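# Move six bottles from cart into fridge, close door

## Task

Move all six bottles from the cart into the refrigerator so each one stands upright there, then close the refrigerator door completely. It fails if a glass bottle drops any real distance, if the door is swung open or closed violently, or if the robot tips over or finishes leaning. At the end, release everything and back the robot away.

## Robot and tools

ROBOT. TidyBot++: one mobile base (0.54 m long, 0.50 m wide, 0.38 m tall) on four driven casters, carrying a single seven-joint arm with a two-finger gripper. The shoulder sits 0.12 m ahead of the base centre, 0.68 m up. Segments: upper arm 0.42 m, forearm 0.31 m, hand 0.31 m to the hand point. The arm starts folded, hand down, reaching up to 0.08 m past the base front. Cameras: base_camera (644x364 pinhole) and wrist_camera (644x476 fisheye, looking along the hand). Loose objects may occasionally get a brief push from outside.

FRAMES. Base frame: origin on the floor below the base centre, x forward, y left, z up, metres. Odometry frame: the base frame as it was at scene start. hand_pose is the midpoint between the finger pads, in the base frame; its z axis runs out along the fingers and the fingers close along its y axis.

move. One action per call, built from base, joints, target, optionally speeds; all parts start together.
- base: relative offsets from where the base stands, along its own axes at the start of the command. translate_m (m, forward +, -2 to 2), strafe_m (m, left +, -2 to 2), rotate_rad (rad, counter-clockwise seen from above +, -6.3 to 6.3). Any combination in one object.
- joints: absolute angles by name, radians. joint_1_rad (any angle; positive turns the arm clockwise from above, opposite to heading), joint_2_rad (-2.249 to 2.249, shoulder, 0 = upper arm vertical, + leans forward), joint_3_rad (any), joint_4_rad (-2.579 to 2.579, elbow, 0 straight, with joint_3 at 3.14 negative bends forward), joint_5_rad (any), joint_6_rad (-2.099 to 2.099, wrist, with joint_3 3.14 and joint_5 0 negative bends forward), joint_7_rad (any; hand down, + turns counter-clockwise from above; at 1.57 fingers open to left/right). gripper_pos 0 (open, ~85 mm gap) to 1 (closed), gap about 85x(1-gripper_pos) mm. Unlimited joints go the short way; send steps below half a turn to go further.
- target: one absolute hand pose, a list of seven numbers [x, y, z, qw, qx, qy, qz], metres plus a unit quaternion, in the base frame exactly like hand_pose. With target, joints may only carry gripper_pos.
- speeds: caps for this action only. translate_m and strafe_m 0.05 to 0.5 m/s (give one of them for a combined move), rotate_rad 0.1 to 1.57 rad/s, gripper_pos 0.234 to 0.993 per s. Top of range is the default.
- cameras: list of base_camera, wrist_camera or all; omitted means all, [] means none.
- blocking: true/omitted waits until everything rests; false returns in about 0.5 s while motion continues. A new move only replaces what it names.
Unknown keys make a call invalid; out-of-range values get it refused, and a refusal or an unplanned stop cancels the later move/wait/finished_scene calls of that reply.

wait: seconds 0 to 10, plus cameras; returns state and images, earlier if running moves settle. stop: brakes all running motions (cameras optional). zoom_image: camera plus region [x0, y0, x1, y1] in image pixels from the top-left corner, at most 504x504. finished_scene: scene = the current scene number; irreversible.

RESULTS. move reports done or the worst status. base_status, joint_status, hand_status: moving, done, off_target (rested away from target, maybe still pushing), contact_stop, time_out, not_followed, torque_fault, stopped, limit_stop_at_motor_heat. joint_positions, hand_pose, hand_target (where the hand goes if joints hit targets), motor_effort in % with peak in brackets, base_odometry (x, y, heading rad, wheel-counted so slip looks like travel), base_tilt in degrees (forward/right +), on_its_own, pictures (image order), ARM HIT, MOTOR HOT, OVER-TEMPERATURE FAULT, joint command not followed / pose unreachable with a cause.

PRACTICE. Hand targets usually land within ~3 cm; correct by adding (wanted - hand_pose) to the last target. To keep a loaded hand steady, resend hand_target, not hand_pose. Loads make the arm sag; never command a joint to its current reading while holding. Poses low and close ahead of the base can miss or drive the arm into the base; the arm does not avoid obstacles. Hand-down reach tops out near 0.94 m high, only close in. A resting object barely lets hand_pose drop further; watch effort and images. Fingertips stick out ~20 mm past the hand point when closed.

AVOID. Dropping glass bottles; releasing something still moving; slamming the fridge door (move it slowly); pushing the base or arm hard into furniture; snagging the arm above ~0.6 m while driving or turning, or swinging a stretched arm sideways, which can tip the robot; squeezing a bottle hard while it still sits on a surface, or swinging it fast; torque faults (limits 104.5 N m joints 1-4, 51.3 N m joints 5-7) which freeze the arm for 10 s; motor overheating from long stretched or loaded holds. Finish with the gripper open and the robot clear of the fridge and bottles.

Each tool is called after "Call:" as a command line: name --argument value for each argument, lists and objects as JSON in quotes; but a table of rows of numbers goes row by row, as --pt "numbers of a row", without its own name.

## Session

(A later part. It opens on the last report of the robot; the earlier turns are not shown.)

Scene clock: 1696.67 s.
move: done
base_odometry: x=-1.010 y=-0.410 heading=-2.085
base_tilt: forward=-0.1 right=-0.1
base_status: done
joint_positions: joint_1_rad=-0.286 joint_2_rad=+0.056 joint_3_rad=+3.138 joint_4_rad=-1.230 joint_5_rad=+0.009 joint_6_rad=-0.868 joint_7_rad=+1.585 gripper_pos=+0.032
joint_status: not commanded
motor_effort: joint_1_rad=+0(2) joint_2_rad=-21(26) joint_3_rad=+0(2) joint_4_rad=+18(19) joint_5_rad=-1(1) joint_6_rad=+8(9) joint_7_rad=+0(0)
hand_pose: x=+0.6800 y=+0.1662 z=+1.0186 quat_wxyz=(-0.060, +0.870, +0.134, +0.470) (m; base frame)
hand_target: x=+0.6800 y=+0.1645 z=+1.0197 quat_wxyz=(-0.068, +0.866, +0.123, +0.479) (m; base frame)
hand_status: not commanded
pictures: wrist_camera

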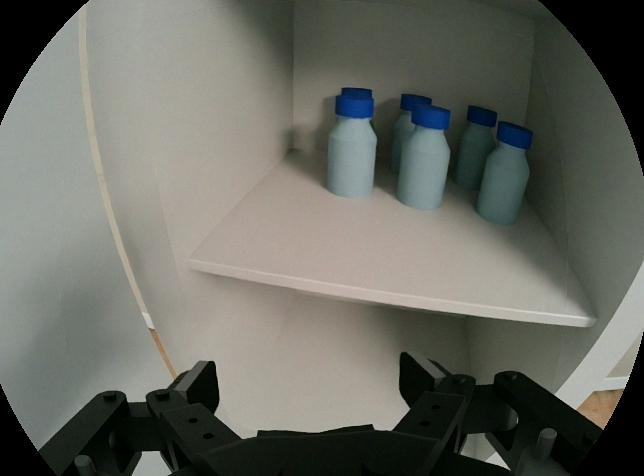

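Call:
move --base '{"translate_m": -0.65}' --joints '{"joint_1_rad": -0.065, "joint_2_rad": 0.112, "joint_3_rad": 3.1416, "joint_4_rad": -1.953, "joint_5_rad": 0, "joint_6_rad": 0.494, "joint_7_rad": 1.57, "gripper_pos": 1.0}' --cameras '["wrist_camera", "base_camera"]'

Scene clock: 1783.33 s.
move: done
base_odometry: x=-0.691 y=+0.156 heading=-2.085
base_tilt: forward=-0.1 right=-0.1
base_status: done
joint_positions: joint_1_rad=-0.079 joint_2_rad=+0.070 joint_3_rad=+3.138 joint_4_rad=-1.920 joint_5_rad=+0.009 joint_6_rad=+0.445 joint_7_rad=+1.585 gripper_pos=+1.000
joint_status: all done
motor_effort: joint_1_rad=-1(2) joint_2_rad=-22(25) joint_3_rad=+0(2) joint_4_rad=+19(21) joint_5_rad=-1(2) joint_6_rad=+11(11) joint_7_rad=+0(1)
hand_pose: x=+0.7443 y=+0.0539 z=+0.9818 quat_wxyz=(-0.023, +0.697, +0.038, +0.716) (m; base frame)
hand_target: x=+0.7526 y=+0.0426 z=+0.9507 quat_wxyz=(-0.023, +0.707, +0.023, +0.707) (m; base frame)
hand_status: not commanded
pictures: base_camera, wrist_camera

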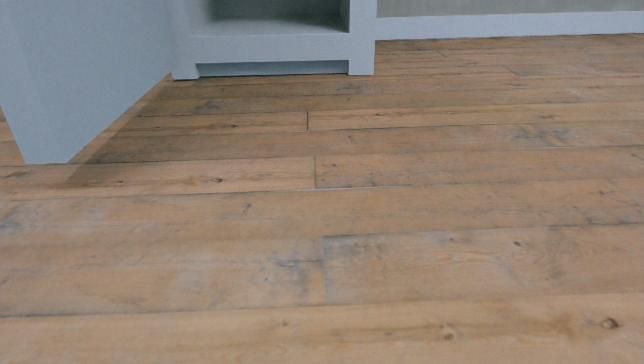

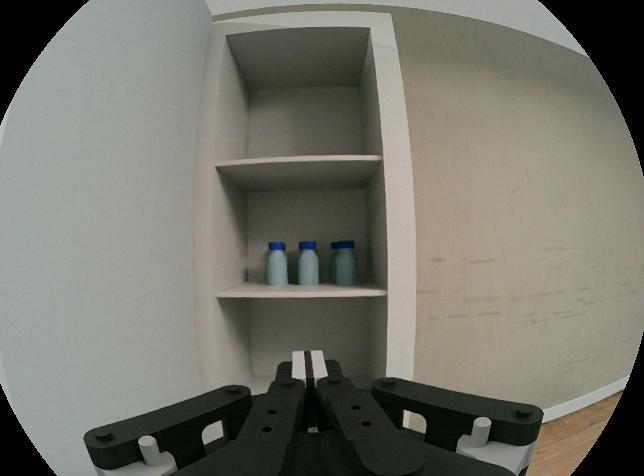

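Call:
move --base '{"translate_m": 0.2, "strafe_m": 1.06, "rotate_rad": -0.8}' --speeds '{"rotate_rad": 0.4}' --joints '{"joint_1_rad": -0.055, "joint_2_rad": 0.15, "joint_4_rad": -1.98, "joint_6_rad": 0.54}' --cameras '["wrist_camera", "base_camera"]'

Scene clock: 1806.13 s.
move: done
base_odometry: x=+0.134 y=-0.540 heading=-2.886
base_tilt: forward=-0.1 right=-0.1
base_status: done
joint_positions: joint_1_rad=-0.058 joint_2_rad=+0.110 joint_3_rad=+3.139 joint_4_rad=-1.949 joint_5_rad=+0.009 joint_6_rad=+0.498 joint_7_rad=+1.585 gripper_pos=+1.000
joint_status: all done
motor_effort: joint_1_rad=+0(2) joint_2_rad=-23(25) joint_3_rad=-1(2) joint_4_rad=+18(19) joint_5_rad=-1(2) joint_6_rad=+9(11) joint_7_rad=+0(1)
hand_pose: x=+0.7529 y=+0.0410 z=+0.9558 quat_wxyz=(-0.015, +0.703, +0.031, +0.711) (m; base frame)
hand_target: x=+0.7585 y=+0.0366 z=+0.9251 quat_wxyz=(-0.020, +0.714, +0.019, +0.700) (m; base frame)
hand_status: not commanded
pictures: base_camera, wrist_camera

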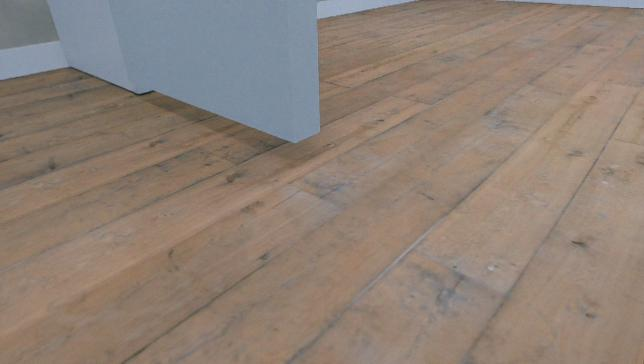

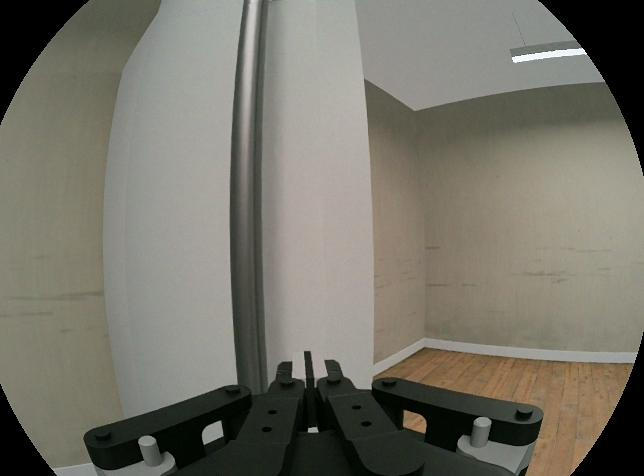

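Call:
zoom_image --camera "wrist_camera" --region '[90, 100, 400, 400]'

Call:
zoom_image --camera "base_camera" --region '[60, 0, 360, 160]'

Scaled by 1.626.

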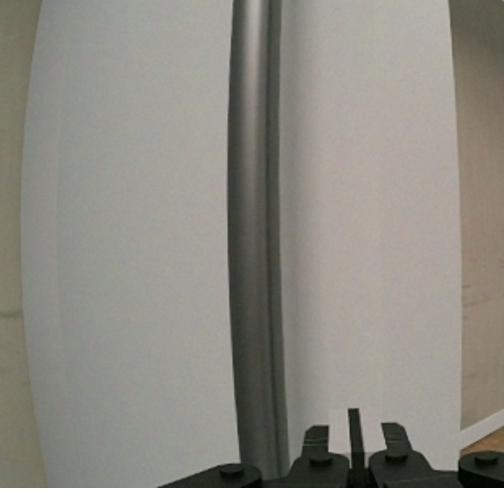

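Scaled by 1.680.

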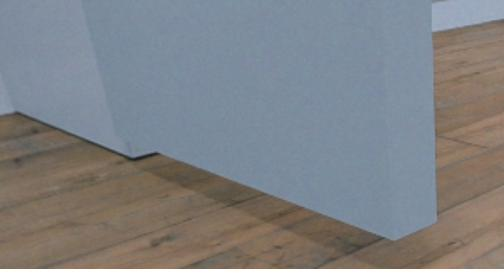

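Call:
move --base '{"translate_m": 0.136, "strafe_m": 0.356}' --speeds '{"translate_m": 0.35}' --cameras '["wrist_camera", "base_camera"]'

Scene clock: 1895.77 s.
move: done
base_odometry: x=+0.093 y=-0.918 heading=-2.885
base_tilt: forward=-0.1 right=-0.1
base_status: done
joint_positions: joint_1_rad=-0.057 joint_2_rad=+0.111 joint_3_rad=+3.139 joint_4_rad=-1.949 joint_5_rad=+0.009 joint_6_rad=+0.499 joint_7_rad=+1.585 gripper_pos=+1.000
joint_status: not commanded
motor_effort: joint_1_rad=-1(3) joint_2_rad=-24(24) joint_3_rad=-1(2) joint_4_rad=+18(19) joint_5_rad=-1(2) joint_6_rad=+9(10) joint_7_rad=+0(0)
hand_pose: x=+0.7530 y=+0.0404 z=+0.9555 quat_wxyz=(-0.015, +0.703, +0.030, +0.710) (m; base frame)
hand_target: x=+0.7585 y=+0.0366 z=+0.9251 quat_wxyz=(-0.020, +0.714, +0.019, +0.700) (m; base frame)
hand_status: not commanded
pictures: base_camera, wrist_camera

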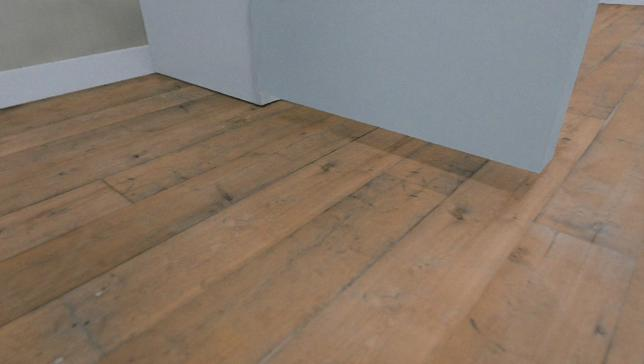

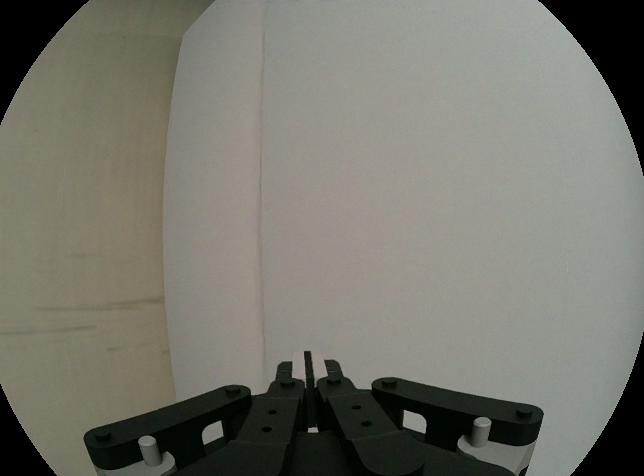

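Call:
move --base '{"translate_m": 0.411, "strafe_m": -0.613, "rotate_rad": 0.35}' --speeds '{"translate_m": 0.18, "rotate_rad": 0.1}' --cameras '["wrist_camera", "base_camera"]'

Scene clock: 1938.70 s.
move: done
base_odometry: x=-0.460 y=-0.430 heading=-2.534
base_tilt: forward=-0.1 right=-0.1
base_status: done
joint_positions: joint_1_rad=-0.055 joint_2_rad=+0.116 joint_3_rad=+3.132 joint_4_rad=-1.959 joint_5_rad=+0.009 joint_6_rad=+0.502 joint_7_rad=+1.585 gripper_pos=+1.000
joint_status: not commanded
motor_effort: joint_1_rad=+0(11) joint_2_rad=-23(24) joint_3_rad=-1(10) joint_4_rad=+18(21) joint_5_rad=-1(5) joint_6_rad=+9(11) joint_7_rad=+0(1)
hand_pose: x=+0.7526 y=+0.0432 z=+0.9474 quat_wxyz=(-0.017, +0.707, +0.032, +0.706) (m; base frame)
hand_target: x=+0.7585 y=+0.0366 z=+0.9251 quat_wxyz=(-0.020, +0.714, +0.019, +0.700) (m; base frame)
hand_status: not commanded
pictures: base_camera, wrist_camera

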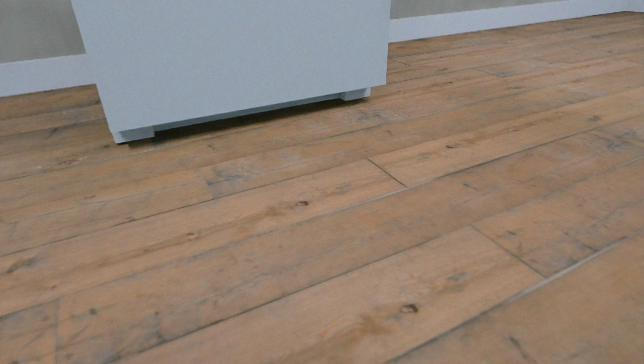

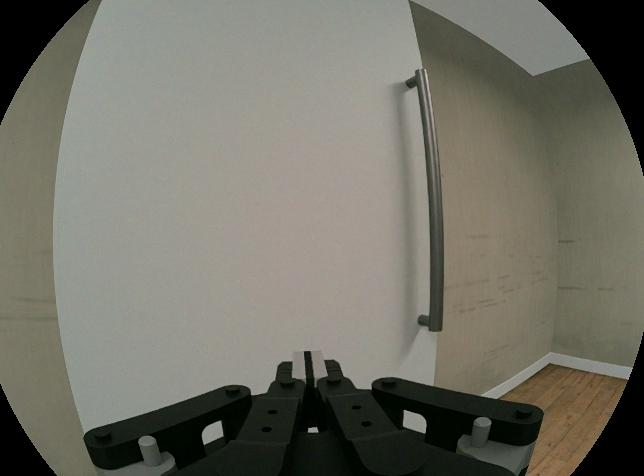

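Call:
move --base '{"translate_m": 0.29, "strafe_m": -0.448, "rotate_rad": 0.449}' --speeds '{"rotate_rad": 0.4}' --cameras '["wrist_camera", "base_camera"]'

Scene clock: 1966.90 s.
move: done
base_odometry: x=-0.954 y=-0.228 heading=-2.084
base_tilt: forward=-0.1 right=-0.1
base_status: done
joint_positions: joint_1_rad=-0.052 joint_2_rad=+0.116 joint_3_rad=+3.136 joint_4_rad=-1.959 joint_5_rad=+0.009 joint_6_rad=+0.502 joint_7_rad=+1.585 gripper_pos=+1.000
joint_status: not commanded
motor_effort: joint_1_rad=+0(3) joint_2_rad=-23(24) joint_3_rad=-1(3) joint_4_rad=+18(19) joint_5_rad=-1(1) joint_6_rad=+9(10) joint_7_rad=+0(1)
hand_pose: x=+0.7529 y=+0.0394 z=+0.9474 quat_wxyz=(-0.014, +0.707, +0.030, +0.706) (m; base frame)
hand_target: x=+0.7585 y=+0.0366 z=+0.9251 quat_wxyz=(-0.020, +0.714, +0.019, +0.700) (m; base frame)
hand_status: not commanded
pictures: base_camera, wrist_camera

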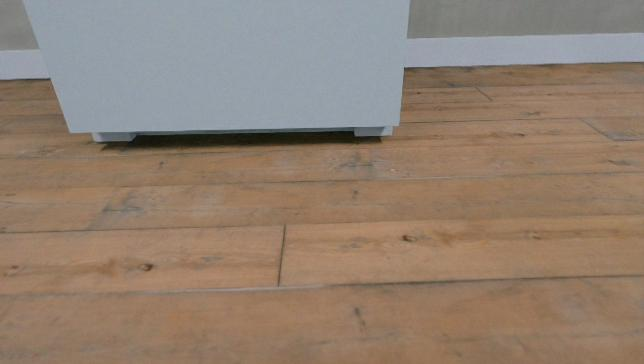

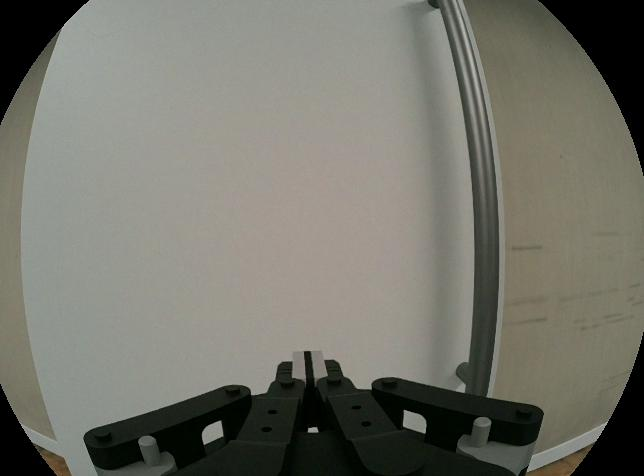

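Call:
move --base '{"translate_m": 0.14}' --speeds '{"translate_m": 0.12}' --cameras '["wrist_camera"]'

Scene clock: 1982.47 s.
move: done
base_odometry: x=-1.023 y=-0.350 heading=-2.084
base_tilt: forward=-0.1 right=-0.1
base_status: done
joint_positions: joint_1_rad=-0.052 joint_2_rad=+0.119 joint_3_rad=+3.136 joint_4_rad=-1.959 joint_5_rad=+0.009 joint_6_rad=+0.502 joint_7_rad=+1.585 gripper_pos=+1.000
joint_status: not commanded
motor_effort: joint_1_rad=-1(1) joint_2_rad=-24(26) joint_3_rad=-1(1) joint_4_rad=+18(19) joint_5_rad=-1(1) joint_6_rad=+10(11) joint_7_rad=+0(1)
hand_pose: x=+0.7536 y=+0.0395 z=+0.9457 quat_wxyz=(-0.014, +0.708, +0.030, +0.705) (m; base frame)
hand_target: x=+0.7585 y=+0.0366 z=+0.9251 quat_wxyz=(-0.020, +0.714, +0.019, +0.700) (m; base frame)
hand_status: not commanded
pictures: wrist_camera

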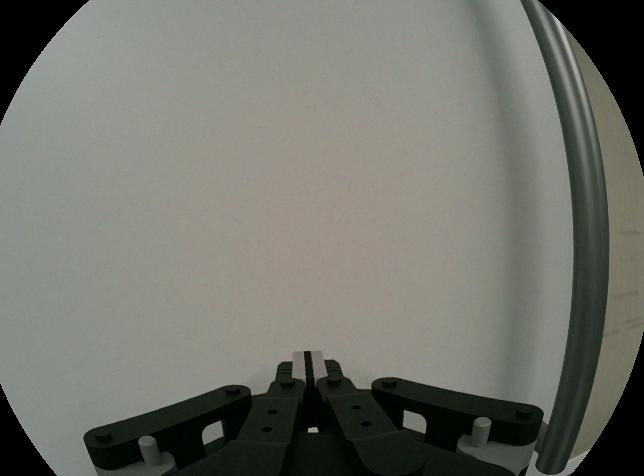

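Call:
move --base '{"translate_m": 0.06}' --speeds '{"translate_m": 0.06}' --cameras '["wrist_camera"]'

Scene clock: 1992.73 s.
move: done
base_odometry: x=-1.052 y=-0.401 heading=-2.085
base_tilt: forward=-0.2 right=-0.1
base_status: done
joint_positions: joint_1_rad=-0.054 joint_2_rad=+0.042 joint_3_rad=+3.136 joint_4_rad=-2.041 joint_5_rad=+0.009 joint_6_rad=+0.503 joint_7_rad=+1.585 gripper_pos=+1.000
joint_status: not commanded
motor_effort: joint_1_rad=+1(2) joint_2_rad=-2(24) joint_3_rad=+1(3) joint_4_rad=+31(36) joint_5_rad=-1(2) joint_6_rad=+12(14) joint_7_rad=+0(0)
hand_pose: x=+0.7207 y=+0.0389 z=+0.9451 quat_wxyz=(-0.015, +0.710, +0.031, +0.704) (m; base frame)
hand_target: x=+0.7585 y=+0.0366 z=+0.9251 quat_wxyz=(-0.020, +0.714, +0.019, +0.700) (m; base frame)
hand_status: not commanded
pictures: wrist_camera

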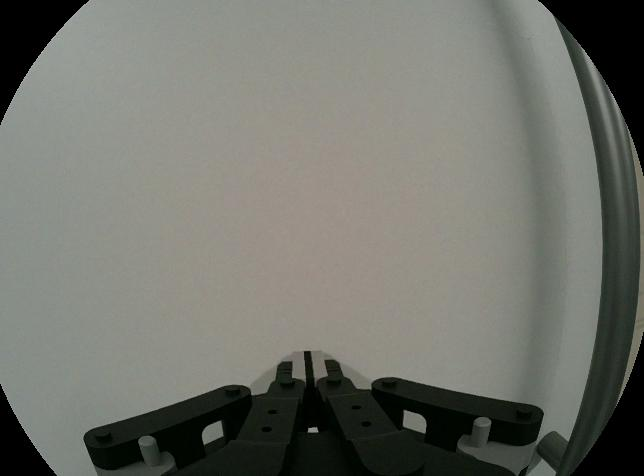

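Call:
move --base '{"translate_m": -0.38}' --cameras '["wrist_camera", "base_camera"]'

Scene clock: 2002.10 s.
move: done
base_odometry: x=-0.865 y=-0.070 heading=-2.085
base_tilt: forward=-0.1 right=-0.1
base_status: done
joint_positions: joint_1_rad=-0.054 joint_2_rad=+0.140 joint_3_rad=+3.137 joint_4_rad=-1.978 joint_5_rad=+0.009 joint_6_rad=+0.510 joint_7_rad=+1.585 gripper_pos=+1.000
joint_status: not commanded
motor_effort: joint_1_rad=-1(3) joint_2_rad=-23(29) joint_3_rad=+0(3) joint_4_rad=+18(30) joint_5_rad=-1(2) joint_6_rad=+9(11) joint_7_rad=+0(1)
hand_pose: x=+0.7560 y=+0.0401 z=+0.9234 quat_wxyz=(-0.014, +0.720, +0.031, +0.694) (m; base frame)
hand_target: x=+0.7585 y=+0.0366 z=+0.9251 quat_wxyz=(-0.020, +0.714, +0.019, +0.700) (m; base frame)
hand_status: not commanded
pictures: base_camera, wrist_camera

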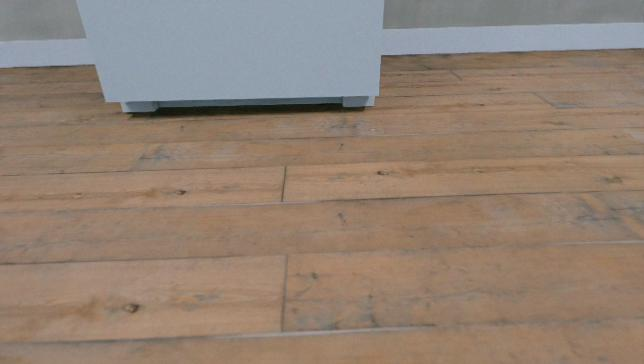

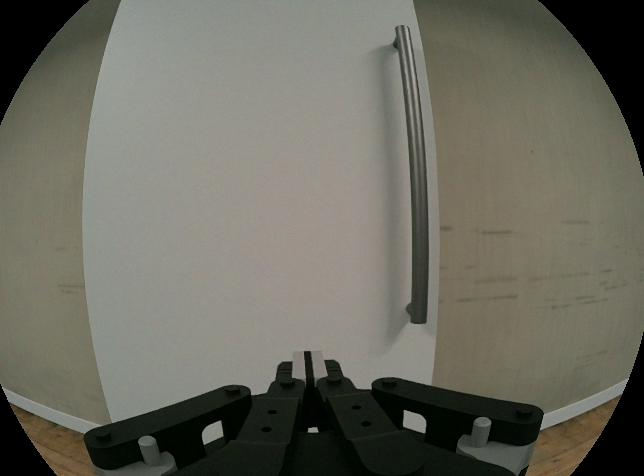

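Call:
zoom_image --camera "base_camera" --region '[80, 60, 400, 130]'

Scaled by 1.575.

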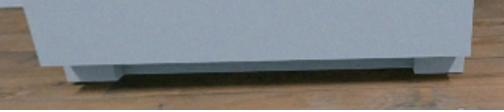

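Call:
finished_scene --scene 2

The scene is finished: the task was done.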